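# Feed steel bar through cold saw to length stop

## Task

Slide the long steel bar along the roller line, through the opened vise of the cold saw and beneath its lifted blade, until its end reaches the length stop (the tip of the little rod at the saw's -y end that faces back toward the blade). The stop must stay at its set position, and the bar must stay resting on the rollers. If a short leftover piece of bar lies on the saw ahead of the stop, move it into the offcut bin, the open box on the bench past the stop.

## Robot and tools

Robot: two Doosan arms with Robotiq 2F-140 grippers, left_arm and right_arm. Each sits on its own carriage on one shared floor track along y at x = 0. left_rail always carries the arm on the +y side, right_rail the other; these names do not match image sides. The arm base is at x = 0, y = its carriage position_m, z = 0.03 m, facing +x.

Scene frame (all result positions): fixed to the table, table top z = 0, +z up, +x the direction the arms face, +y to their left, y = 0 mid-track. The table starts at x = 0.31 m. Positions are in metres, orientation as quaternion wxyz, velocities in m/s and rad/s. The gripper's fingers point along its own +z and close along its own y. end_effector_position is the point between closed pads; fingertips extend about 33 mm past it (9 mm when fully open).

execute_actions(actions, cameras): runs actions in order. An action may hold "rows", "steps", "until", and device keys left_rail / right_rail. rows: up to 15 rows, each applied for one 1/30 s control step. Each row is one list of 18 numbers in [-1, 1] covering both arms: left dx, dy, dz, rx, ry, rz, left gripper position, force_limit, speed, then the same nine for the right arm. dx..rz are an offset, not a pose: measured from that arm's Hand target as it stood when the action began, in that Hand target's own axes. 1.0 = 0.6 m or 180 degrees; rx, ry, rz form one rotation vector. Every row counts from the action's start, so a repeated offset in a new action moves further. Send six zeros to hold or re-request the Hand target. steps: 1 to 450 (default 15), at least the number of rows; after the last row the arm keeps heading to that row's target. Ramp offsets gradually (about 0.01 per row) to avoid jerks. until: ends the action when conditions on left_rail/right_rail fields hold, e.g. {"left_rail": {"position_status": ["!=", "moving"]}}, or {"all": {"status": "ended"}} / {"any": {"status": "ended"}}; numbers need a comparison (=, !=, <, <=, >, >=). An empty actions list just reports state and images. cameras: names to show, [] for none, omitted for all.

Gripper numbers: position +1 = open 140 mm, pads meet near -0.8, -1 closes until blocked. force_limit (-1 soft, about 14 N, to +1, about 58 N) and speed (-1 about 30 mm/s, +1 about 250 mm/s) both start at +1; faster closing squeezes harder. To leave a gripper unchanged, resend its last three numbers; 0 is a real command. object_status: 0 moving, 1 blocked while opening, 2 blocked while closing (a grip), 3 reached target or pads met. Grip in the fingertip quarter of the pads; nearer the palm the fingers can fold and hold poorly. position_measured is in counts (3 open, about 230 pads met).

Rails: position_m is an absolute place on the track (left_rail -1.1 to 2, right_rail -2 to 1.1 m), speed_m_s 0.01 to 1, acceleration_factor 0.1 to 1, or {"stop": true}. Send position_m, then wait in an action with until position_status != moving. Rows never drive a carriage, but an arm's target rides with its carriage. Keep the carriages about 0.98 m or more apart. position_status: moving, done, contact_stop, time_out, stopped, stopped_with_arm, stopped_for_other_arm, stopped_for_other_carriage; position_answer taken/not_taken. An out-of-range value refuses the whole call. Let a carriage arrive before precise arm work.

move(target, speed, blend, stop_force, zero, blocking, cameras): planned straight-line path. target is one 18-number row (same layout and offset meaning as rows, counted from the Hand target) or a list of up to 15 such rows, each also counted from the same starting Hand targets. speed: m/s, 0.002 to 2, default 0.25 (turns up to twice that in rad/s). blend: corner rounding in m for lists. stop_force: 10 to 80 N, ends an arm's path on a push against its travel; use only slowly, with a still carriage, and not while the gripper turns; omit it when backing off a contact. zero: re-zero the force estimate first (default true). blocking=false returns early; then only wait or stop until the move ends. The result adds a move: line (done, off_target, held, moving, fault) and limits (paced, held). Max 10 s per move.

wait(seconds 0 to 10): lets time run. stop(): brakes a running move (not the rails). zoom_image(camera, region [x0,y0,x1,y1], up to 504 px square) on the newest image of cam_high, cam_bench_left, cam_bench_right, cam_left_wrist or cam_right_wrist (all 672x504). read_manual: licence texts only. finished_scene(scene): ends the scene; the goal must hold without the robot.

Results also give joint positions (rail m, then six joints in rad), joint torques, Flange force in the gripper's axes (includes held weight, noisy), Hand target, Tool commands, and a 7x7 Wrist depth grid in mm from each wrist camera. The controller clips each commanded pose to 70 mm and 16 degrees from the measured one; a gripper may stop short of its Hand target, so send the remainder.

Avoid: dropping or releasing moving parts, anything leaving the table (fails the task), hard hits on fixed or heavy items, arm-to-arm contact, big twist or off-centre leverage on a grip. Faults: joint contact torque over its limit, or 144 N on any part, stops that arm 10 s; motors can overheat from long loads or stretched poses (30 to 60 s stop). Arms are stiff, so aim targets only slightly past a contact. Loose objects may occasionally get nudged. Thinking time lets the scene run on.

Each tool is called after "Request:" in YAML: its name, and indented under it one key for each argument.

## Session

Request:
execute_actions:
  actions: []

Scene clock: 0.00 s.
left_arm: end_effector_position=(+0.6600, +1.4644, +0.4937) position_measured=3 object_status=3 end_effector_quat_wxyz=(+0.000, +1.000, +0.000, +0.000) | right_arm: end_effector_position=(+0.6600, -1.0479, +0.4937) position_measured=3 object_status=3 end_effector_quat_wxyz=(+0.000, +1.000, +0.000, +0.000)
Joint positions: left_arm=[1.465 -0.053 0.164 1.35 0 1.628 1.518] | right_arm=[-1.047 -0.053 0.164 1.35 0 1.628 1.518]
Joint velocities: within noise
Joint torques (N m): no reading
Flange force (N): no reading
Wrist depth (mm): cam_left_wrist=[345 411 353 - 562 - - / 352 398 358 350 345 342 341 / 382 442 389 453 390 624 - / 403 138 - 653 636 148 126 / - 694 - - - - 114 / - - 794 750 729 - - / - - 758 765 765 - -] | cam_right_wrist=[- 354 559 348 570 568 437 / 590 369 588 371 600 563 437 / 607 381 614 396 621 599 447 / 398 141 657 663 665 409 397 / 110 698 707 705 707 711 116 / 752 720 754 749 759 782 - / 856 - 759 759 787 - -]
Hand target: left_arm +0.6600, +1.4644, +0.4937; +0.000, +1.000, +0.000, +0.000 | right_arm +0.6600, -1.0479, +0.4937; +0.000, +1.000, +0.000, +0.000
Tool commands: left_gripper/position=+1.0 left_gripper/force_limit=+1.0 left_gripper/speed=+1.0 right_gripper/position=+1.0 right_gripper/force_limit=+1.0 right_gripper/speed=+1.0
left_rail: position_m=1.465 position_status=done
right_rail: position_m=-1.047 position_status=done

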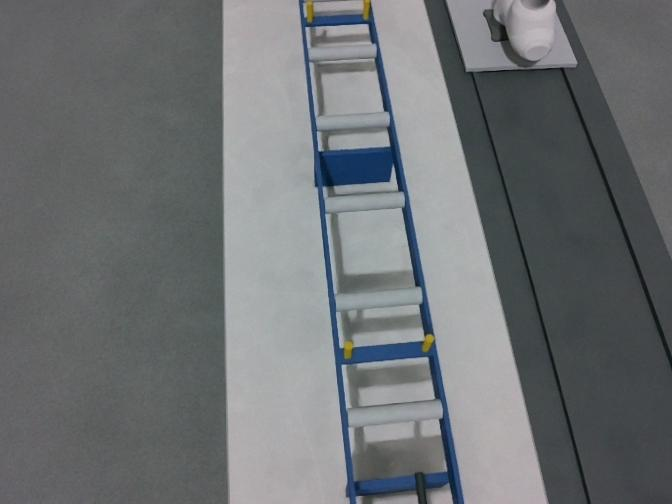

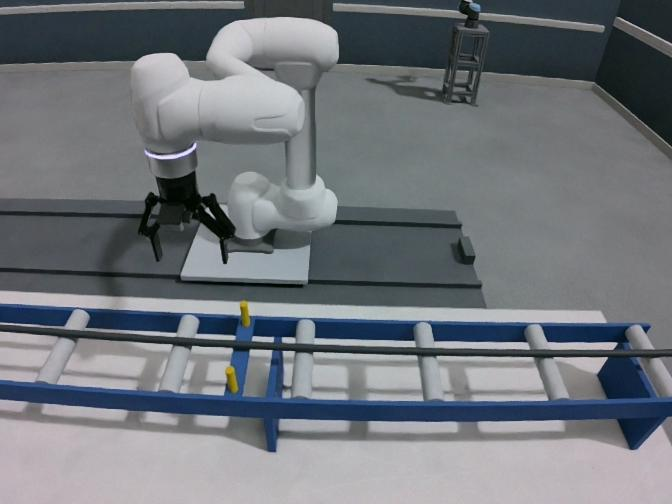

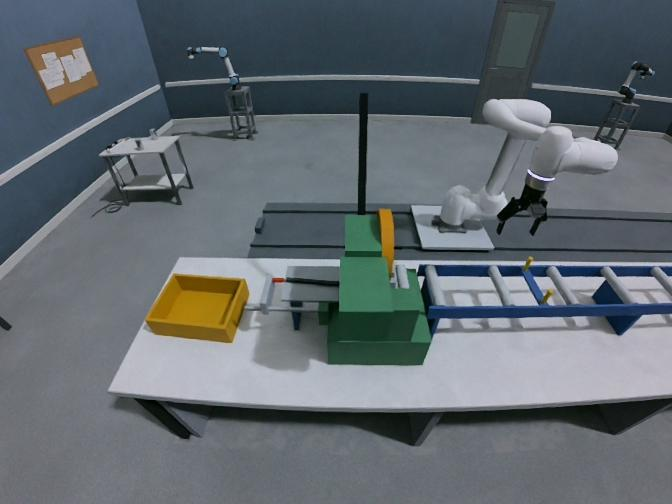

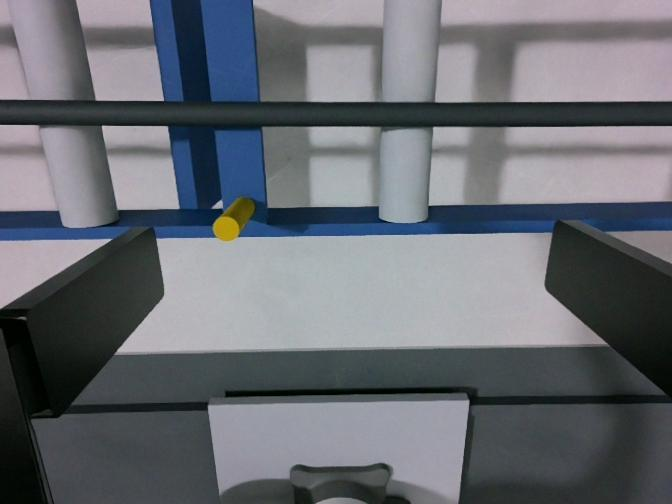

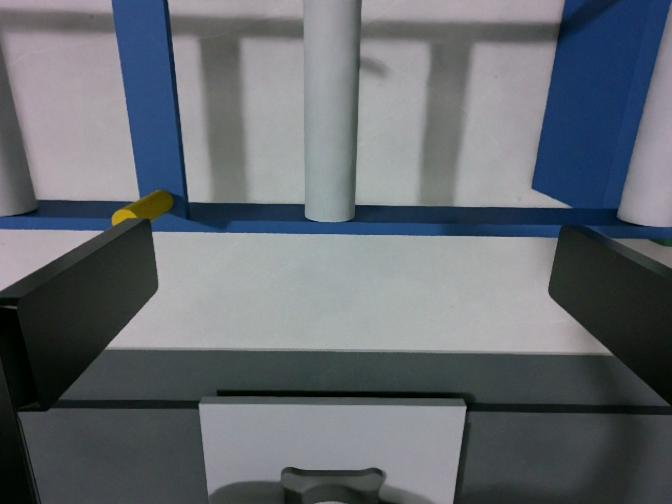

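Request:
move:
  target: [0,0,0,0,0,-0.4999,-0.1,0,0,-0.765,-0.168,-0.21,0.1525,0.1525,-0.4817,-0.1,0,0]
  speed: 0.4
  cameras: ["cam_left_wrist","cam_bench_right"]

Scene clock: 10.87 s.
left_arm: end_effector_position=(+0.6600, +1.4644, +0.4937) position_measured=141 object_status=3 end_effector_quat_wxyz=(+0.000, +0.707, +0.707, +0.000) | right_arm: end_effector_position=(+0.2010, -0.9471, +0.6197) position_measured=141 object_status=3 end_effector_quat_wxyz=(-0.213, +0.676, +0.673, +0.213)
Joint positions: left_arm=[1.465 -0.053 0.164 1.35 0 1.628 -0.053] | right_arm=[-1.047 -0.582 -0.53 1.784 0.616 2.159 -0.299]
Joint torques (N m): left_arm=[-1.86 -57.09 -41.84 4.38 -0.59 -0.02] | right_arm=[0.4 15.69 -40.51 4.67 0.6 -0.12]
Flange force (N): left_arm=[2.9 -2.2 -0.7] | right_arm=[-2.1 -3.2 3.7]
Wrist depth (mm): cam_left_wrist=[- - - 349 351 349 - / - 586 401 363 332 398 - / - 623 - 613 369 393 - / 626 - 136 380 139 404 - / - 90 113 - 404 - 86 / - - - 477 738 - 79 / - - - 495 - - -] | cam_right_wrist=[1796 - - 905 934 909 690 / 299 340 809 - 859 872 650 / 323 352 832 - 840 844 623 / 1623 394 139 544 142 116 580 / - 90 115 580 126 94 91 / - 76 520 686 - - - / - - 663 672 - - -]
Hand target: left_arm +0.6600, +1.4644, +0.4937; +0.000, +0.707, +0.707, +0.000 | right_arm +0.2010, -0.9471, +0.6197; -0.213, +0.676, +0.673, +0.213
Off the commanded pose: left_arm 0.000 m, 0 deg | right_arm 0.000 m, 0 deg.
left_rail: position_m=1.465 position_status=done
right_rail: position_m=-1.047 position_status=done
move: done
Images, in order (width x height): cam_bench_right 672x504, cam_left_wrist 672x504.

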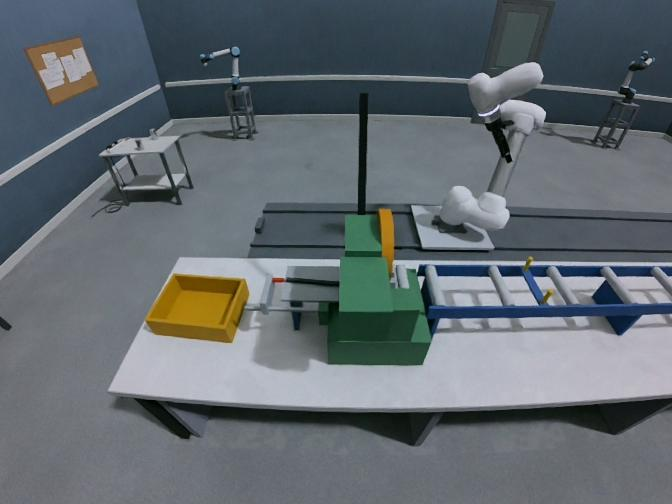

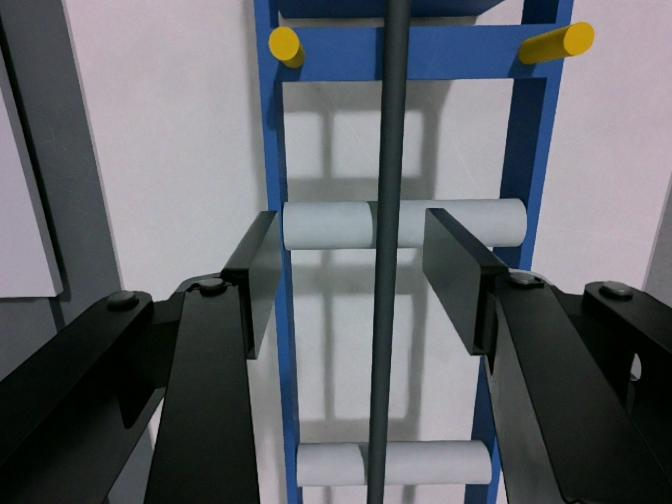

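Request:
execute_actions:
  actions:
    - {"right_rail":{"position_m":-2.0},"left_rail":{"position_m":0.5},"steps":200,"until":{"all":{"status":"ended"}}}
  cameras: ["cam_left_wrist","cam_high","cam_bench_left"]

Request:
move:
  target:
    - [0,0.1,0.13,0,0,0,-0.1,0,0,-0.292,0.083,-0.164,0,0,0,-0.1,0,0]
    - [0,0.1,0.13,0,0,0,-0.1,0,0,-0.2235,0.858,0.0835,0,0,0,-0.1,0,0]
  blend: [0.08,0]
  speed: 0.3
  cameras: ["cam_left_wrist","cam_right_wrist"]

Scene clock: 23.23 s.
left_arm: end_effector_position=(+0.6600, +0.4996, +0.4937) position_measured=141 object_status=3 end_effector_quat_wxyz=(+0.000, +0.707, +0.707, +0.000) | right_arm: end_effector_position=(+0.2010, -1.8996, +0.6196) position_measured=141 object_status=3 end_effector_quat_wxyz=(-0.213, +0.676, +0.673, +0.213)
Joint positions: left_arm=[0.5 -0.053 0.164 1.35 0 1.628 -0.053] | right_arm=[-2 -0.582 -0.53 1.784 0.616 2.159 -0.299]
Joint torques (N m): left_arm=[-2.4 -57.37 -41.69 4.31 -0.51 0.02] | right_arm=[2.07 16.36 -40.37 4.66 0.64 -0.07]
Flange force (N): left_arm=[3.6 -1.4 -1.1] | right_arm=[-7.2 -8.5 0.1]
Wrist depth (mm): cam_left_wrist=[- - 354 427 436 369 - / - - 401 - - 392 594 / - 614 - 388 378 384 - / 638 - 136 - 138 426 682 / - 90 113 428 431 - 86 / - - - 491 - - 79 / - - - 504 - - -] | cam_right_wrist=[1743 895 885 872 905 826 696 / 300 847 909 909 957 641 610 / 325 358 862 820 817 722 611 / 1528 384 139 535 142 709 - / - 90 115 570 126 95 91 / - 76 508 686 735 - - / - - 663 652 - - -]
Hand target: left_arm +0.6600, +0.4995, +0.4937; +0.000, +0.707, +0.707, +0.000 | right_arm +0.2010, -1.8996, +0.6197; -0.213, +0.676, +0.673, +0.213
Tool commands: left_gripper/position=-0.1 left_gripper/force_limit=+0.0 left_gripper/speed=+0.0 right_gripper/position=-0.1 right_gripper/force_limit=+0.0 right_gripper/speed=+0.0
Off the commanded pose: left_arm 0.000 m, 0 deg | right_arm 0.000 m, 0 deg.
left_rail: position_m=0.500 position_status=done
right_rail: position_m=-2.000 position_status=done
Images, in order (width x height): cam_high 672x504, cam_bench_left 672x504, cam_left_wrist 672x504.

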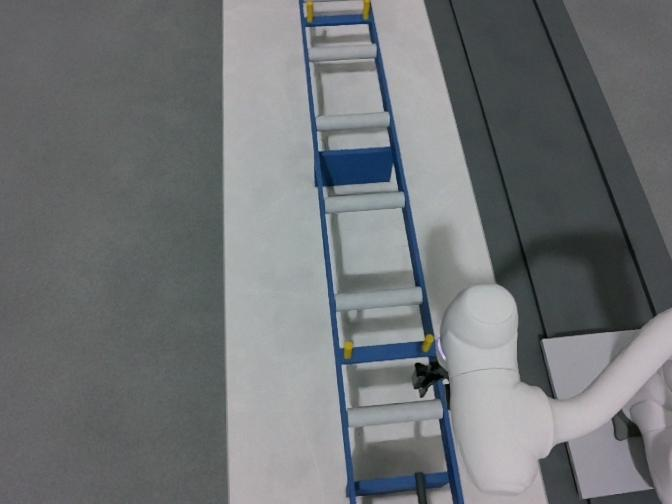

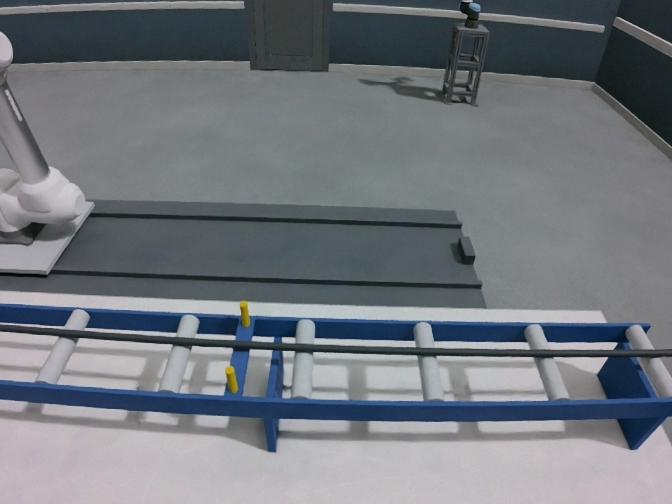

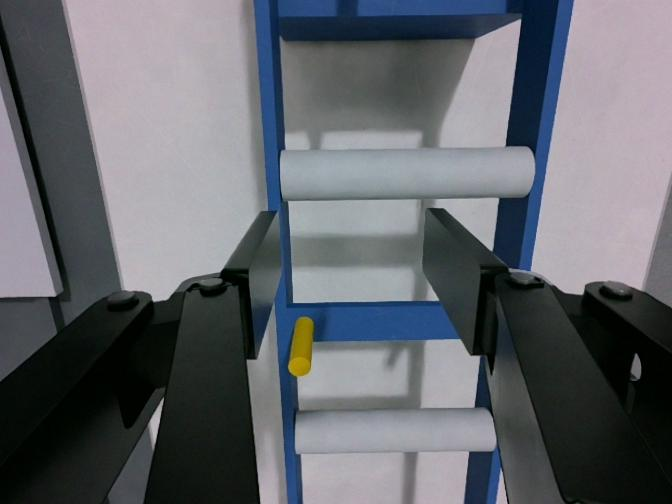

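Scene clock: 26.10 s.
left_arm: end_effector_position=(+0.7200, +0.4995, +0.4156) position_measured=141 object_status=3 end_effector_quat_wxyz=(+0.000, +0.707, +0.707, +0.000) | right_arm: end_effector_position=(+0.7153, -1.9825, +0.5010) position_measured=141 object_status=3 end_effector_quat_wxyz=(-0.213, +0.676, +0.673, +0.213)
Joint positions: left_arm=[0.5 -0.049 0.263 1.367 0 1.512 -0.048] | right_arm=[-2 -0.285 0.288 1.29 0.592 1.726 -0.236]
Joint torques (N m): left_arm=[-1.79 -66.84 -41.46 4.35 -0.64 0.03] | right_arm=[2.6 -71.71 -43.97 5.18 0.27 -0.08]
Flange force (N): left_arm=[2.5 -1.8 -1.8] | right_arm=[-3.7 -5.4 1.0]
Wrist depth (mm): cam_left_wrist=[- 289 366 434 434 306 - / - 314 - 526 528 307 - / - 321 308 308 304 313 - / - - 136 - 138 116 626 / - 90 112 - - - 83 / - - 362 359 - - 79 / - - - 412 - - -] | cam_right_wrist=[762 515 478 458 478 445 1657 / 782 705 455 447 453 504 1601 / 690 684 433 423 434 505 1489 / 665 665 139 406 144 659 1409 / - 90 114 386 381 95 92 / - 76 603 600 608 - - / - - 588 577 577 - -]
Hand target: left_arm +0.7200, +0.4995, +0.4157; +0.000, +0.707, +0.707, +0.000 | right_arm +0.7153, -1.9825, +0.5010; -0.213, +0.676, +0.673, +0.213
Off the commanded pose: left_arm 0.000 m, 0 deg | right_arm 0.000 m, 0 deg.
left_rail: position_m=0.500 position_status=done
right_rail: position_m=-2.000 position_status=done
move: done
Images, in order (width x height): cam_left_wrist 672x504, cam_right_wrist 672x504.

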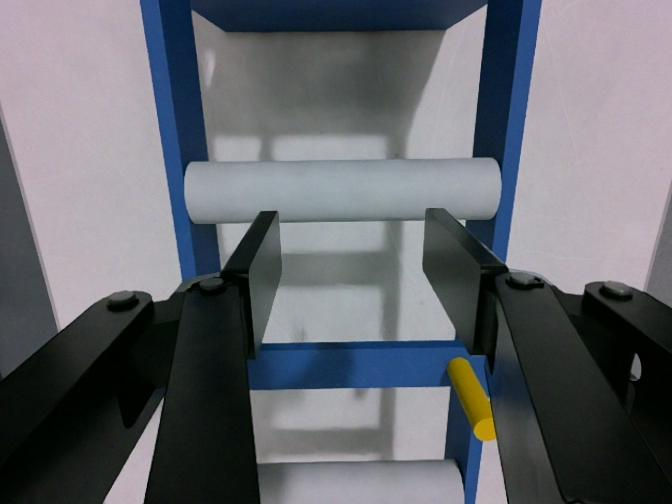

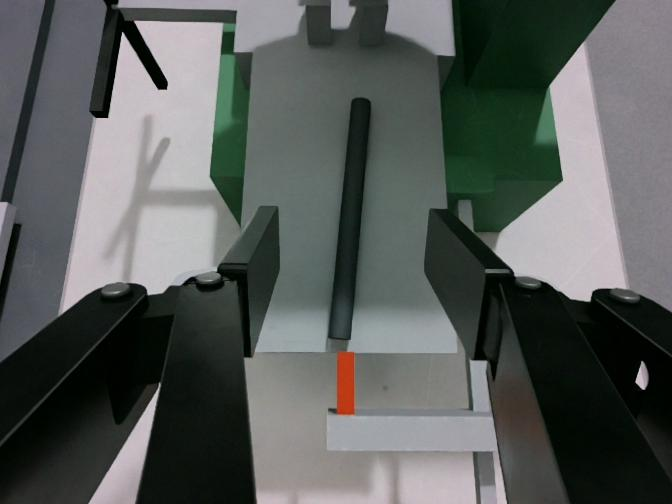

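Request:
execute_actions:
  actions:
    - {"left_rail":{"position_m":1.0,"speed_m_s":0.5,"acceleration_factor":0.5},"steps":120,"until":{"left_rail":{"position_status":["!=","moving"]}}}
  cameras: ["cam_left_wrist"]

Request:
move:
  target: [0,0,0,0,0,0,-0.1,0,0,-0.0448,0,0.2251,-0.0151,-0.0556,0.0261,-0.1,0,0]
  speed: 0.15
  cameras: ["cam_left_wrist","cam_right_wrist"]

Scene clock: 48.07 s.
left_arm: end_effector_position=(+0.7200, +0.9994, +0.4156) position_measured=141 object_status=3 end_effector_quat_wxyz=(+0.000, +0.707, +0.707, +0.000) | right_arm: end_effector_position=(+0.7153, -1.9825, +0.5010) position_measured=141 object_status=3 end_effector_quat_wxyz=(-0.213, +0.676, +0.673, +0.213)
Joint positions: left_arm=[1 -0.049 0.263 1.367 0 1.512 -0.048] | right_arm=[-2 -0.285 0.288 1.29 0.592 1.726 -0.236]
Joint torques (N m): left_arm=[-1.64 -67.18 -41.75 4.44 -0.62 0.06] | right_arm=[2.39 -71.87 -43.81 5.19 0.54 -0.15]
Flange force (N): left_arm=[1.9 -1.9 -1.0] | right_arm=[-3.1 -4.6 1.1]
Wrist depth (mm): cam_left_wrist=[- 273 270 266 271 275 492 / - 289 - 266 - 308 - / - 307 - 284 - 313 - / - 558 136 313 138 116 - / - 90 112 613 - - 86 / - - 367 371 370 - 79 / - - - 492 - - -] | cam_right_wrist=[777 500 482 464 499 457 1623 / 733 678 499 449 456 521 1569 / - 690 490 418 434 500 1499 / 661 670 139 404 145 657 672 / - 90 115 388 377 95 92 / - 76 600 605 611 - - / - - 587 587 - - -]
Hand target: left_arm +0.7200, +0.9994, +0.4157; +0.000, +0.707, +0.707, +0.000 | right_arm +0.7153, -1.9825, +0.5010; -0.213, +0.676, +0.673, +0.213
Tool commands: left_gripper/position=-0.1 left_gripper/force_limit=+0.0 left_gripper/speed=+0.0 right_gripper/position=-0.1 right_gripper/force_limit=+0.0 right_gripper/speed=+0.0
Off the commanded pose: left_arm 0.000 m, 0 deg | right_arm 0.000 m, 0 deg.
left_rail: position_m=1.000 speed_m_s=0.50 position_status=done
right_rail: position_m=-2.000 position_status=done
Images, in order (width x height): cam_left_wrist 672x504.

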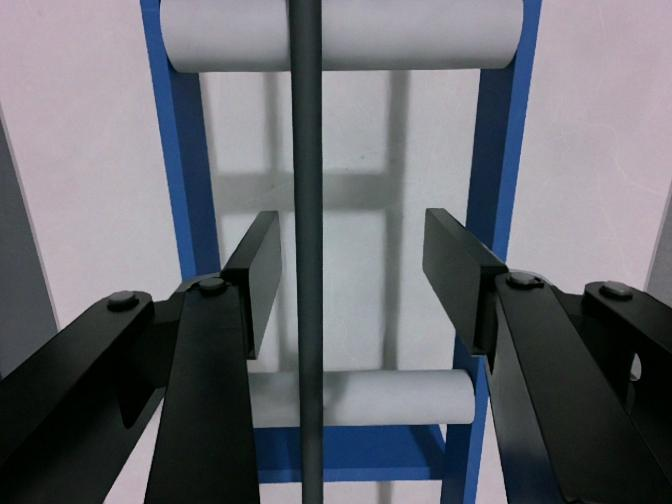

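Scene clock: 49.43 s.
left_arm: end_effector_position=(+0.7200, +0.9994, +0.4156) position_measured=141 object_status=3 end_effector_quat_wxyz=(+0.000, +0.707, +0.707, +0.000) | right_arm: end_effector_position=(+0.7154, -1.9269, +0.3751) position_measured=141 object_status=3 end_effector_quat_wxyz=(-0.146, +0.723, +0.655, +0.160)
Joint positions: left_arm=[1 -0.049 0.263 1.367 0 1.512 -0.048] | right_arm=[-2 -0.144 0.254 1.509 0.442 1.418 -0.123]
Joint torques (N m): left_arm=[-2.48 -66.91 -41.77 4.38 -0.59 -0.02] | right_arm=[1.03 -68.42 -44.07 4.96 0.59 -0.08]
Flange force (N): left_arm=[4.5 -2.6 -1.6] | right_arm=[-2.5 -4.4 2.5]
Wrist depth (mm): cam_left_wrist=[- 279 269 267 270 277 - / - 316 - 513 - 303 - / - 310 - 284 538 311 - / - - 135 309 139 315 - / - 90 112 320 613 - 86 / - - 370 367 371 - 79 / - - 512 486 - - -] | cam_right_wrist=[537 344 283 283 285 350 351 / 535 341 278 278 279 287 424 / 520 505 274 273 275 312 530 / 512 509 139 269 161 295 530 / - 90 115 264 263 95 91 / - 76 261 262 499 - - / - - 489 490 276 - -]
Hand target: left_arm +0.7200, +0.9995, +0.4157; +0.000, +0.707, +0.707, +0.000 | right_arm +0.7154, -1.9269, +0.3750; -0.146, +0.723, +0.655, +0.160
Off the commanded pose: left_arm 0.000 m, 0 deg | right_arm 0.000 m, 0 deg.
left_rail: position_m=1.000 speed_m_s=0.50 position_status=done
right_rail: position_m=-2.000 position_status=done
move: done
Images, in order (width x height): cam_left_wrist 672x504, cam_right_wrist 672x504.

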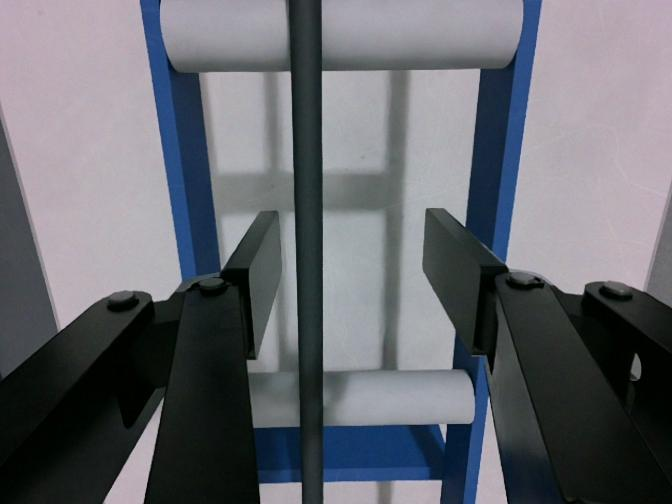

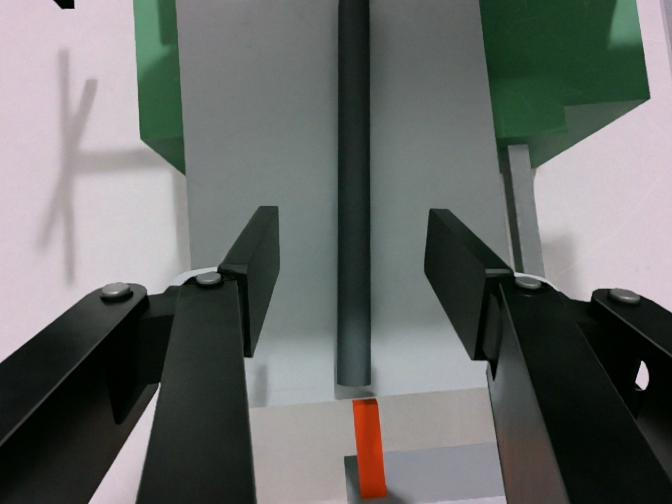

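Request:
move:
  target: [0,0,0,0,0,0,-0.1,0,0,0,0.0083,0.1667,0,0,0,-0.1,0,0]
  speed: 0.12
  cameras: ["cam_right_wrist"]

Request:
execute_actions:
  actions:
    - {"rows":[[0,0,0,0,0,0,-0.1,0,0,0,0,0,0,0,0,-1,0,-1]],"steps":80}
  cameras: ["cam_right_wrist"]

Scene clock: 54.17 s.
left_arm: end_effector_position=(+0.7200, +0.9995, +0.4156) position_measured=141 object_status=3 end_effector_quat_wxyz=(+0.000, +0.707, +0.707, +0.000) | right_arm: end_effector_position=(+0.7244, -1.8852, +0.2845) position_measured=141 object_status=3 end_effector_quat_wxyz=(-0.146, +0.723, +0.655, +0.160)
Joint positions: left_arm=[1 -0.049 0.263 1.367 0 1.512 -0.048] | right_arm=[-2 -0.084 0.302 1.613 0.462 1.255 -0.138]
Joint torques (N m): left_arm=[-2.19 -66.86 -42.01 4.34 -0.56 -0.11] | right_arm=[2.41 -71.59 -42.41 4.81 0.22 -0.03]
Flange force (N): left_arm=[2.7 -2.8 -0.8] | right_arm=[-3.8 -4.0 -0.3]
Wrist depth (mm): cam_left_wrist=[473 274 269 269 271 273 - / 504 297 514 275 - 315 - / - 313 563 283 - 313 - / - - 136 303 138 116 - / - 90 111 322 - - 86 / - - 369 369 370 - 79 / - - - 494 530 - -] | cam_right_wrist=[251 187 188 174 188 190 254 / 437 184 184 171 186 187 191 / 434 180 182 167 183 183 213 / 421 178 140 164 161 180 429 / - 90 115 175 175 95 91 / - 76 173 160 174 - - / - - - 170 172 - -]
Hand target: left_arm +0.7200, +0.9995, +0.4157; +0.000, +0.707, +0.707, +0.000 | right_arm +0.7244, -1.8852, +0.2844; -0.146, +0.723, +0.655, +0.160
Off the commanded pose: left_arm 0.000 m, 0 deg | right_arm 0.000 m, 0 deg.
left_rail: position_m=1.000 speed_m_s=0.50 position_status=done
right_rail: position_m=-2.000 position_status=done
move: done
Images, in order (width x height): cam_right_wrist 672x504.

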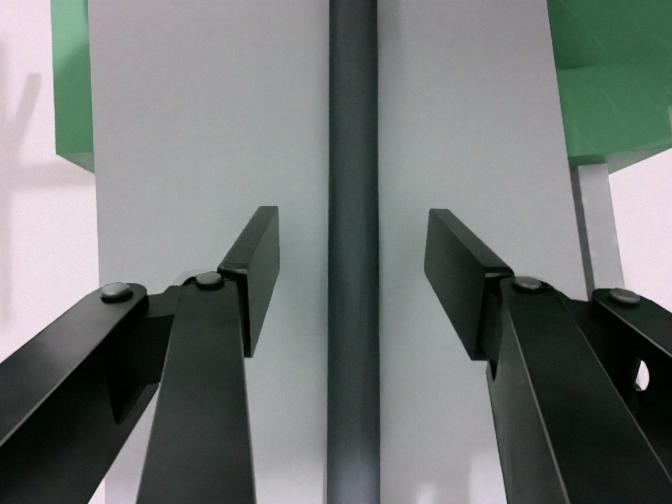

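Scene clock: 57.03 s.
left_arm: end_effector_position=(+0.7200, +0.9995, +0.4157) position_measured=141 object_status=3 end_effector_quat_wxyz=(+0.000, +0.707, +0.707, +0.000) | right_arm: end_effector_position=(+0.7244, -1.8852, +0.2844) position_measured=203 object_status=2 end_effector_quat_wxyz=(-0.146, +0.723, +0.655, +0.160)
Joint positions: left_arm=[1 -0.049 0.263 1.367 0 1.512 -0.048] | right_arm=[-2 -0.084 0.302 1.613 0.462 1.255 -0.138]
Joint torques (N m): left_arm=[-2.43 -66.59 -41.6 4.39 -0.6 -0.01] | right_arm=[6.57 -61.84 -34.3 4.93 0.25 0.42]
Flange force (N): left_arm=[3.8 -2.6 -1.7] | right_arm=[-3.7 -2.2 -15.6]
Wrist depth (mm): cam_left_wrist=[- 271 269 267 270 274 - / - 293 - 265 - 309 - / 538 308 - 286 - 334 - / - - 135 306 138 340 1477 / - 90 111 331 621 - 86 / - - 372 365 - - 79 / - - - 493 - - -] | cam_right_wrist=[250 187 188 175 188 190 254 / 433 184 185 172 186 186 193 / 429 180 182 165 183 183 213 / 423 178 179 159 179 180 429 / 419 80 86 158 87 93 202 / - 67 - 155 - 76 69 / - 68 - - - - -]
Hand target: left_arm +0.7200, +0.9995, +0.4157; +0.000, +0.707, +0.707, +0.000 | right_arm +0.7244, -1.8852, +0.2844; -0.146, +0.723, +0.655, +0.160
Off the commanded pose: left_arm 0.000 m, 0 deg | right_arm 0.000 m, 0 deg.
left_rail: position_m=1.000 speed_m_s=0.50 position_status=done
right_rail: position_m=-2.000 position_status=done
Images, in order (width x height): cam_right_wrist 672x504.

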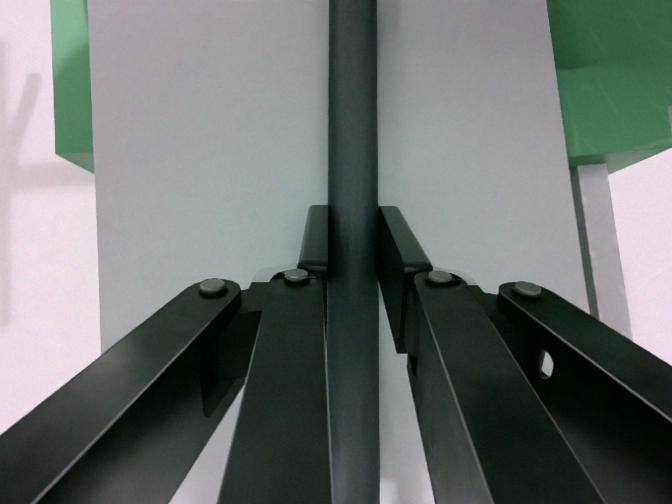

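Request:
move:
  target:
    - [0,0,0,0,0,0,-0.1,0,0,0.035,0,-0.0755,0,0,0,-1,0,-1]
    - [0,0,0,0,0,0,-0.1,0,0,0.169,0,-0.362,0,0,0,-1,0,-1]
    - [0,0,0,0,0,0,-0.1,0,0,-0.729,-0.1357,-0.785,0,0,0,-1,0,-1]
  speed: [0.05,0.15,0.2]
  blend: [0.01,0.08,0]

Scene clock: 68.93 s.
left_arm: end_effector_position=(+0.7200, +0.9995, +0.4157) position_measured=141 object_status=3 end_effector_quat_wxyz=(+0.000, +0.707, +0.707, +0.000) | right_arm: end_effector_position=(+0.5852, -2.4700, +0.5261) position_measured=203 object_status=2 end_effector_quat_wxyz=(-0.146, +0.723, +0.655, +0.160)
Joint positions: left_arm=[1 -0.049 0.263 1.367 0 1.512 -0.048] | right_arm=[-2 -0.859 0.477 0.925 0.348 2.027 -0.652]
Joint torques (N m): left_arm=[-1.49 -67.58 -41.87 4.43 -0.59 0.02] | right_arm=[3.58 -94.65 -44.39 5.57 1.69 -0.18]
Flange force (N): left_arm=[2.3 -1.5 -1.2] | right_arm=[-5.4 -3.1 6.5]
Wrist depth (mm): cam_left_wrist=[- 270 269 267 271 277 - / - 292 504 276 - 318 - / - 308 542 277 - 313 - / 577 - 136 300 138 115 - / - 90 111 309 - - 86 / - - 372 369 - - 79 / - - - 520 - - -] | cam_right_wrist=[665 711 709 171 713 705 707 / 657 700 670 166 638 694 696 / 659 661 696 164 - 654 672 / 1409 1368 665 160 132 614 676 / 1368 75 86 158 87 93 663 / - 67 - 155 - 76 70 / - 68 - - - - -]
Hand target: left_arm +0.7200, +0.9995, +0.4157; +0.000, +0.707, +0.707, +0.000 | right_arm +0.5852, -2.4701, +0.5260; -0.146, +0.723, +0.655, +0.160
Off the commanded pose: left_arm 0.000 m, 0 deg | right_arm 0.000 m, 0 deg.
left_rail: position_m=1.000 speed_m_s=0.50 position_status=done
right_rail: position_m=-2.000 position_status=done
move: done

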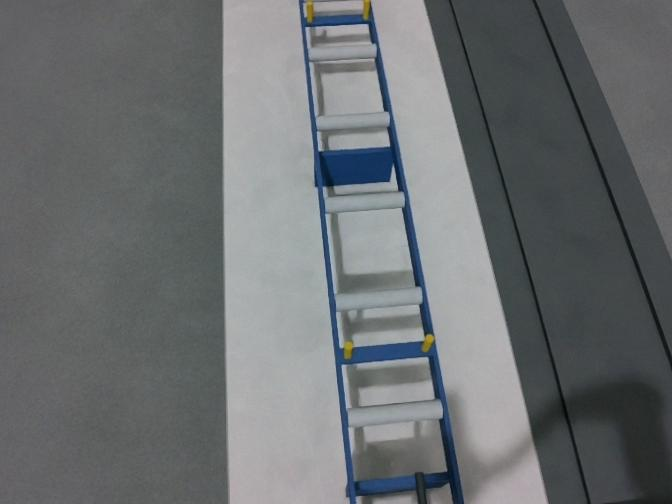

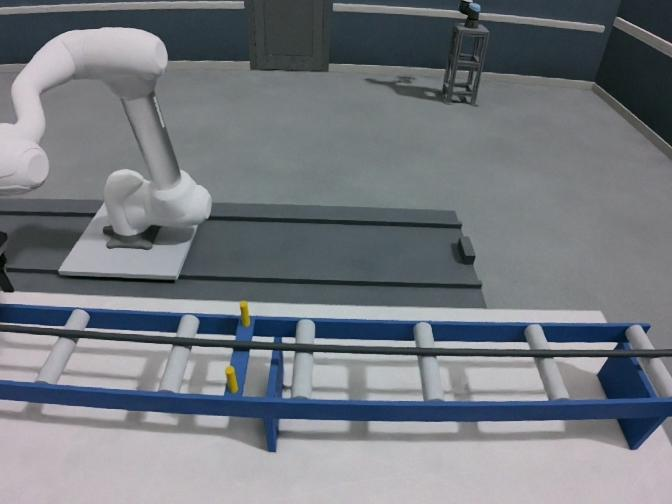

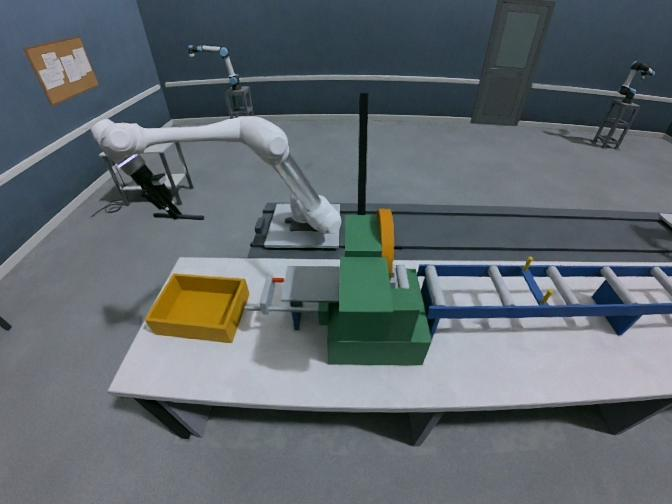

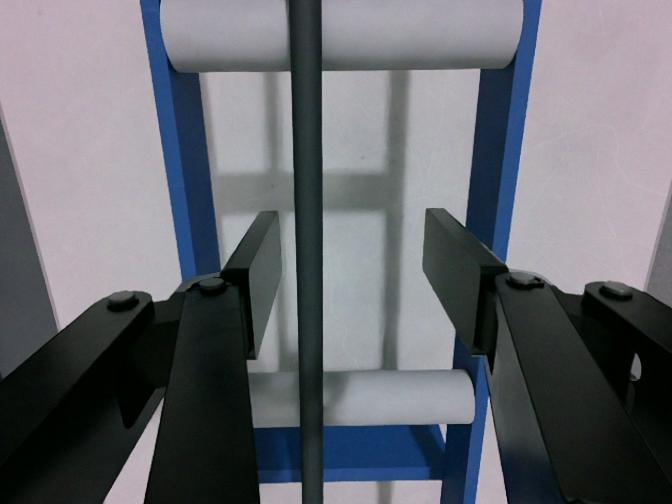

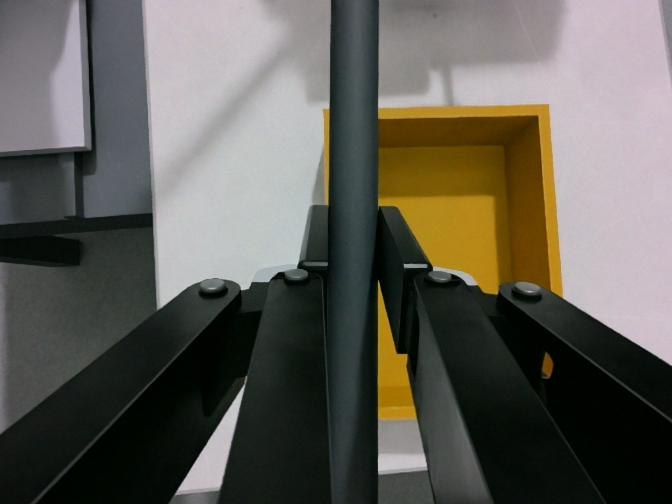

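Request:
move:
  target: [0,0,0,0,0,0,-0.1,0,0,-0.1435,0.2073,0.4407,0,0,0,-1,0,-1]
  speed: 0.17
  cameras: ["cam_right_wrist","cam_bench_right"]

Request:
execute_actions:
  actions:
    - {"left_rail":{"position_m":0.5},"steps":120,"until":{"left_rail":{"position_status":["!=","moving"]}}}
  cameras: ["cam_left_wrist"]

Scene clock: 80.87 s.
left_arm: end_effector_position=(+0.7200, +0.9995, +0.4157) position_measured=141 object_status=3 end_effector_quat_wxyz=(+0.000, +0.707, +0.707, +0.000) | right_arm: end_effector_position=(+0.7120, -2.4485, +0.2500) position_measured=203 object_status=2 end_effector_quat_wxyz=(-0.146, +0.723, +0.655, +0.160)
Joint positions: left_arm=[1 -0.049 0.263 1.367 0 1.512 -0.048] | right_arm=[-2 -0.738 0.638 1.167 0.346 1.608 -0.674]
Joint torques (N m): left_arm=[-2.51 -67.1 -41.84 4.32 -0.52 -0.04] | right_arm=[2.37 -109.85 -45.73 5.65 1.79 -0.08]
Flange force (N): left_arm=[3.8 -2.2 -0.9] | right_arm=[-3.4 -4.7 8.4]
Wrist depth (mm): cam_left_wrist=[- 270 269 268 271 281 - / - 292 - 270 - 313 - / - 542 - 278 - 541 - / - - 135 298 138 116 - / - 90 111 327 - - 86 / - - 369 369 - - 79 / - - - 490 - - -] | cam_right_wrist=[- 413 - 170 - 306 415 / 400 400 402 167 404 334 409 / 397 398 395 164 390 339 401 / 389 340 369 159 386 340 393 / 385 76 86 157 87 93 390 / - 67 - 155 - 76 69 / - 68 - - - - -]
Hand target: left_arm +0.7200, +0.9995, +0.4157; +0.000, +0.707, +0.707, +0.000 | right_arm +0.7120, -2.4485, +0.2499; -0.146, +0.723, +0.655, +0.160
Off the commanded pose: left_arm 0.000 m, 0 deg | right_arm 0.000 m, 0 deg.
left_rail: position_m=1.000 speed_m_s=0.50 position_status=done
right_rail: position_m=-2.000 position_status=done
move: done
Images, in order (width x height): cam_bench_right 672x504, cam_right_wrist 672x504.

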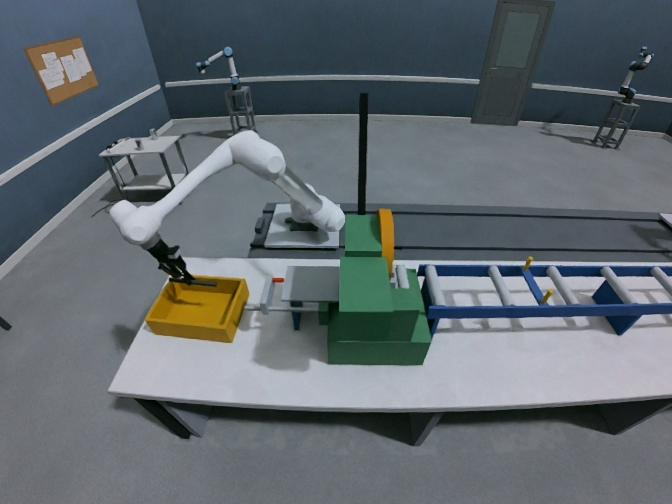

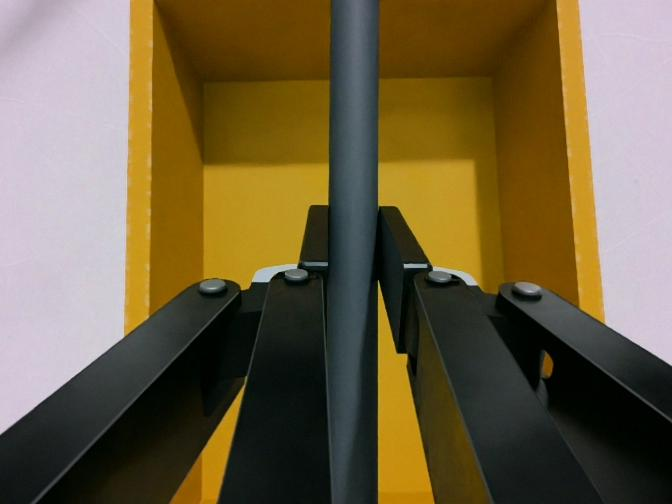

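Scene clock: 82.87 s.
left_arm: end_effector_position=(+0.7200, +0.4995, +0.4157) position_measured=141 object_status=3 end_effector_quat_wxyz=(+0.000, +0.707, +0.707, +0.000) | right_arm: end_effector_position=(+0.7120, -2.4485, +0.2499) position_measured=203 object_status=2 end_effector_quat_wxyz=(-0.146, +0.723, +0.655, +0.160)
Joint positions: left_arm=[0.5 -0.049 0.263 1.367 0 1.512 -0.048] | right_arm=[-2 -0.738 0.638 1.167 0.346 1.608 -0.674]
Joint torques (N m): left_arm=[-1.98 -67.95 -41.79 4.46 -0.52 0.01] | right_arm=[2.28 -109.24 -45.23 5.63 1.51 -0.06]
Flange force (N): left_arm=[2.8 -0.8 -0.7] | right_arm=[-3.3 -4.1 6.8]
Wrist depth (mm): cam_left_wrist=[- 290 362 435 443 309 - / - 291 - - - 334 - / 538 317 307 309 306 313 - / - - 136 - 138 115 - / - 90 134 611 - - 86 / - - 363 - - - 79 / - - - 420 - - -] | cam_right_wrist=[407 389 - 170 - 312 419 / 403 385 406 166 401 331 411 / 399 418 394 164 402 337 399 / 388 - 390 160 133 340 395 / 382 76 86 158 87 94 388 / - 67 - 155 - 76 70 / - 68 - - - - -]
Hand target: left_arm +0.7200, +0.4995, +0.4157; +0.000, +0.707, +0.707, +0.000 | right_arm +0.7120, -2.4485, +0.2499; -0.146, +0.723, +0.655, +0.160
Tool commands: left_gripper/position=-0.1 left_gripper/force_limit=+0.0 left_gripper/speed=+0.0 right_gripper/position=-1.0 right_gripper/force_limit=+0.0 right_gripper/speed=-1.0
Off the commanded pose: left_arm 0.000 m, 0 deg | right_arm 0.000 m, 0 deg.
left_rail: position_m=0.500 speed_m_s=0.50 position_status=done
right_rail: position_m=-2.000 position_status=done
Images, in order (width x height): cam_left_wrist 672x504.

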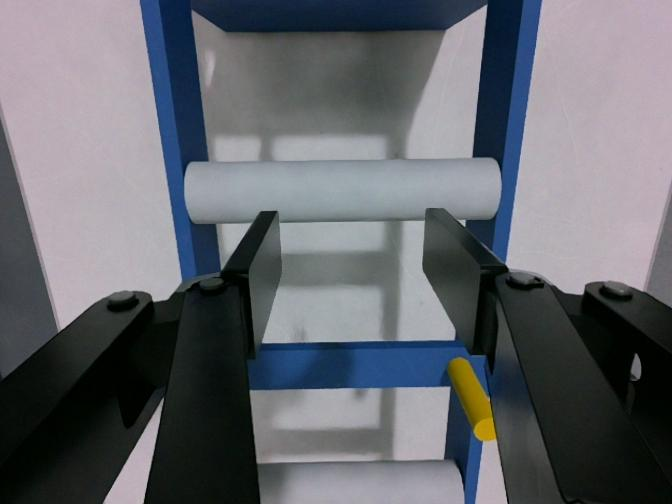

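Request:
move:
  target:
    - [0,0,0,0,0,0,-0.1,0,0,-0.1058,0,0.2265,0,0,0,-1,0,-1]
    - [0,0,0,0,0,0,-0.1,0,0,-0.1438,0,0.308,0,0,0,-1,0,-1]
  speed: [0.2,0.06]
  blend: [0.01,0]
  cameras: ["cam_right_wrist","cam_bench_right"]

Request:
execute_actions:
  actions:
    - {"rows":[[0,0,0,0,0,0,-0.1,0,0,0,0,0,0,0,0,-0.2,0,-1]],"steps":50,"left_rail":{"position_m":0.8}}
  cameras: ["cam_right_wrist","cam_left_wrist"]

Request:
move:
  target: [0,0,0,0,0,0,-0.1,0,0,0.2468,0,-0.5285,0,0,0,-0.2,0,-1]
  speed: 0.25
  cameras: ["cam_right_wrist","cam_left_wrist"]

Scene clock: 92.20 s.
left_arm: end_effector_position=(+0.7200, +0.4995, +0.4157) position_measured=141 object_status=3 end_effector_quat_wxyz=(+0.000, +0.707, +0.707, +0.000) | right_arm: end_effector_position=(+0.7118, -2.4484, +0.0460) position_measured=203 object_status=2 end_effector_quat_wxyz=(-0.146, +0.723, +0.655, +0.160)
Joint positions: left_arm=[0.5 -0.049 0.263 1.367 0 1.512 -0.048] | right_arm=[-2 -0.738 0.766 1.333 0.357 1.331 -0.776]
Joint torques (N m): left_arm=[-1.83 -67.39 -41.89 4.36 -0.57 0.05] | right_arm=[2.55 -116.75 -40 5.02 1.7 -0.12]
Flange force (N): left_arm=[2.0 -1.7 -1.0] | right_arm=[-5.5 -1.3 6.3]
Wrist depth (mm): cam_left_wrist=[- 291 367 452 406 309 - / - 296 - - - 310 - / - 307 306 308 304 313 - / - - 136 - 139 114 - / - 90 111 609 - - 83 / - - 369 369 - - 79 / - - - 420 - - -] | cam_right_wrist=[- 192 192 174 194 193 195 / 186 189 189 171 190 191 191 / 184 185 186 166 188 187 188 / 182 183 183 159 132 184 185 / - 76 86 158 87 93 182 / - 67 - 155 - 76 70 / - 68 - - - - -]
Hand target: left_arm +0.7200, +0.4995, +0.4157; +0.000, +0.707, +0.707, +0.000 | right_arm +0.7118, -2.4484, +0.0459; -0.146, +0.723, +0.655, +0.160
Off the commanded pose: left_arm 0.000 m, 0 deg | right_arm 0.000 m, 0 deg.
left_rail: position_m=0.500 speed_m_s=0.50 position_status=done
right_rail: position_m=-2.000 position_status=done
move: done
Images, in order (width x height): cam_bench_right 672x504, cam_right_wrist 672x504.

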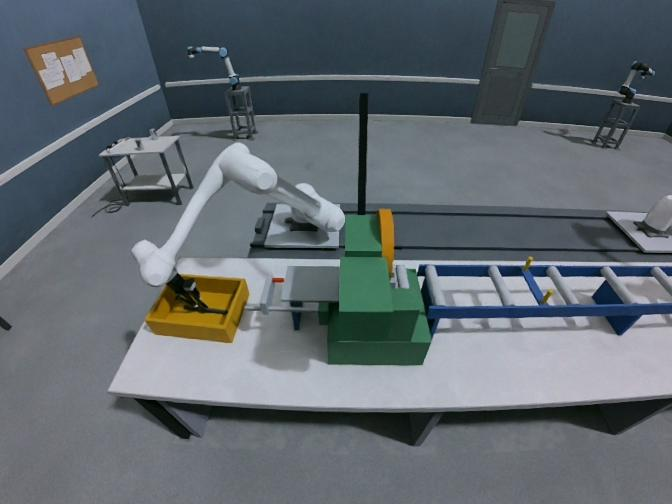

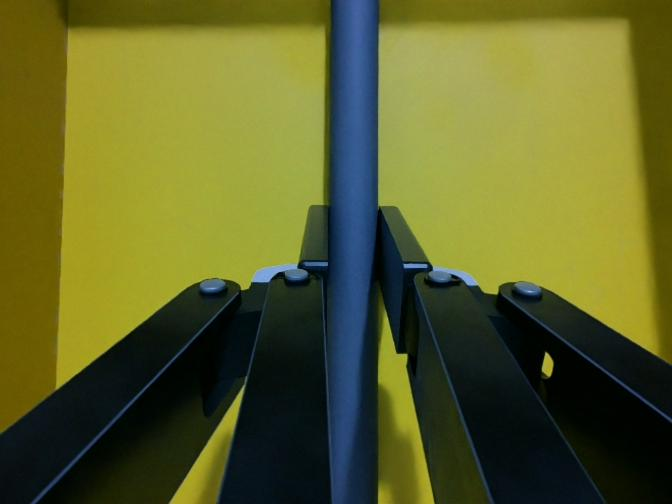

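Scene clock: 94.07 s.
left_arm: end_effector_position=(+0.7200, +0.7994, +0.4157) position_measured=141 object_status=3 end_effector_quat_wxyz=(+0.000, +0.707, +0.707, +0.000) | right_arm: end_effector_position=(+0.7118, -2.4484, +0.0459) position_measured=154 object_status=3 end_effector_quat_wxyz=(-0.146, +0.723, +0.655, +0.160)
Joint positions: left_arm=[0.8 -0.049 0.263 1.367 0 1.512 -0.048] | right_arm=[-2 -0.738 0.766 1.333 0.357 1.33 -0.776]
Joint torques (N m): left_arm=[-2.13 -67.46 -41.96 4.37 -0.54 -0.01] | right_arm=[2.19 -110.74 -38.2 4.39 1 -0.04]
Flange force (N): left_arm=[2.7 -1.8 -0.8] | right_arm=[-1.2 -3.7 1.5]
Wrist depth (mm): cam_left_wrist=[- 317 - - - 302 - / - 505 - 276 - 307 - / - 302 302 303 303 310 - / - - 136 504 139 337 589 / - 90 112 434 432 - 86 / - - - - - - 79 / - - - 399 - - -] | cam_right_wrist=[190 191 193 179 193 193 194 / 188 188 189 174 190 190 191 / 184 185 186 171 186 187 189 / 182 182 142 169 165 184 185 / - 89 92 165 179 93 95 / - 74 176 164 178 - 73 / - - - 174 175 - -]
Hand target: left_arm +0.7200, +0.7994, +0.4157; +0.000, +0.707, +0.707, +0.000 | right_arm +0.7118, -2.4484, +0.0459; -0.146, +0.723, +0.655, +0.160
Off the commanded pose: left_arm 0.000 m, 0 deg | right_arm 0.000 m, 0 deg.
left_rail: position_m=0.800 speed_m_s=0.50 position_status=done
right_rail: position_m=-2.000 position_status=done
Images, in order (width x height): cam_left_wrist 672x504, cam_right_wrist 672x504.

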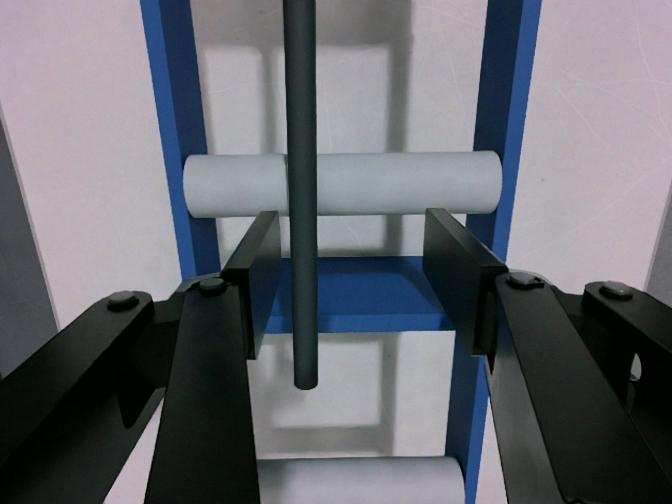

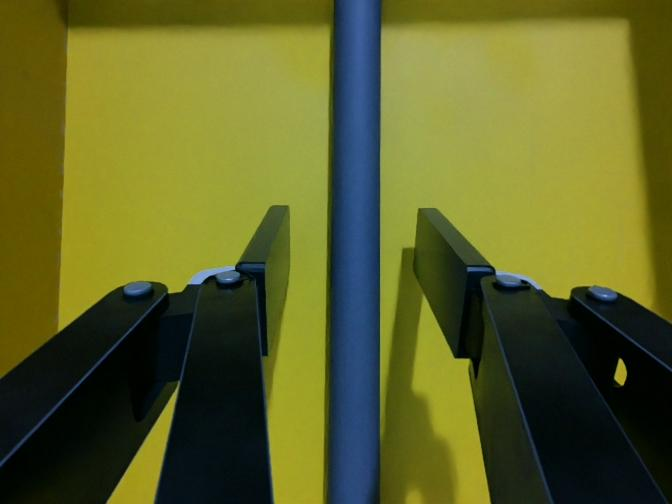

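Scene clock: 95.97 s.
left_arm: end_effector_position=(+0.7200, +0.7995, +0.4157) position_measured=141 object_status=3 end_effector_quat_wxyz=(+0.000, +0.707, +0.707, +0.000) | right_arm: end_effector_position=(+0.7122, -2.4485, +0.3959) position_measured=154 object_status=3 end_effector_quat_wxyz=(-0.146, +0.723, +0.655, +0.160)
Joint positions: left_arm=[0.8 -0.049 0.263 1.367 0 1.512 -0.048] | right_arm=[-2 -0.738 0.608 0.953 0.359 1.837 -0.589]
Joint torques (N m): left_arm=[-1.72 -67.35 -41.74 4.36 -0.57 -0.1] | right_arm=[2.18 -102.85 -44.05 5.09 0.73 -0.02]
Flange force (N): left_arm=[2.9 -1.7 -1.3] | right_arm=[-0.4 -5.9 3.9]
Wrist depth (mm): cam_left_wrist=[- 287 - 486 - 311 - / - 293 522 273 - 306 - / - 308 302 305 305 309 545 / - - 136 498 138 115 - / - 90 112 425 - - 83 / - - - - - - 79 / - - - 408 - - -] | cam_right_wrist=[559 562 566 571 570 575 570 / 551 551 479 564 471 556 566 / 544 546 - 584 541 554 552 / 523 537 140 534 144 544 545 / - 89 92 530 114 94 - / - 74 516 501 - - 73 / - - - 402 - - -]
Hand target: left_arm +0.7200, +0.7995, +0.4157; +0.000, +0.707, +0.707, +0.000 | right_arm +0.7122, -2.4485, +0.3959; -0.146, +0.723, +0.655, +0.160
Off the commanded pose: left_arm 0.000 m, 0 deg | right_arm 0.000 m, 0 deg.
left_rail: position_m=0.800 speed_m_s=0.50 position_status=done
right_rail: position_m=-2.000 position_status=done
move: done
Images, in order (width x height): cam_left_wrist 672x504, cam_right_wrist 672x504.

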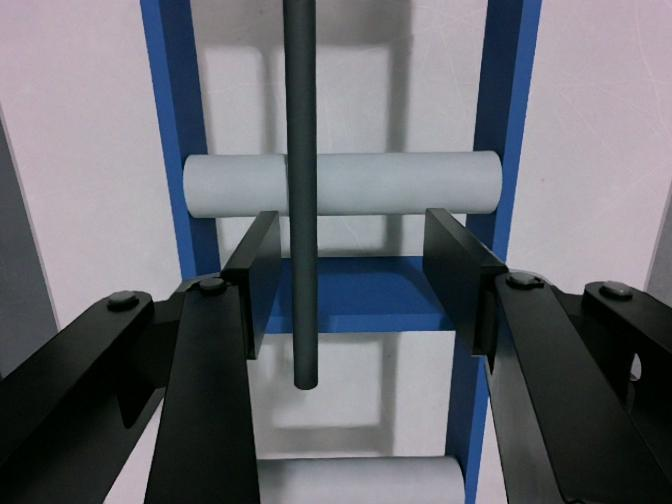

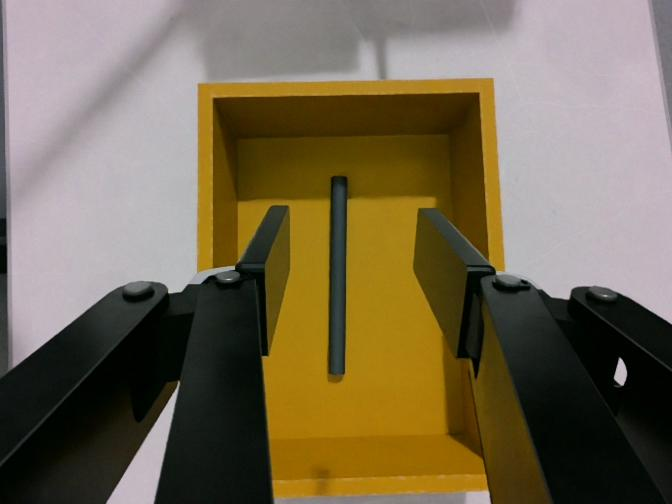

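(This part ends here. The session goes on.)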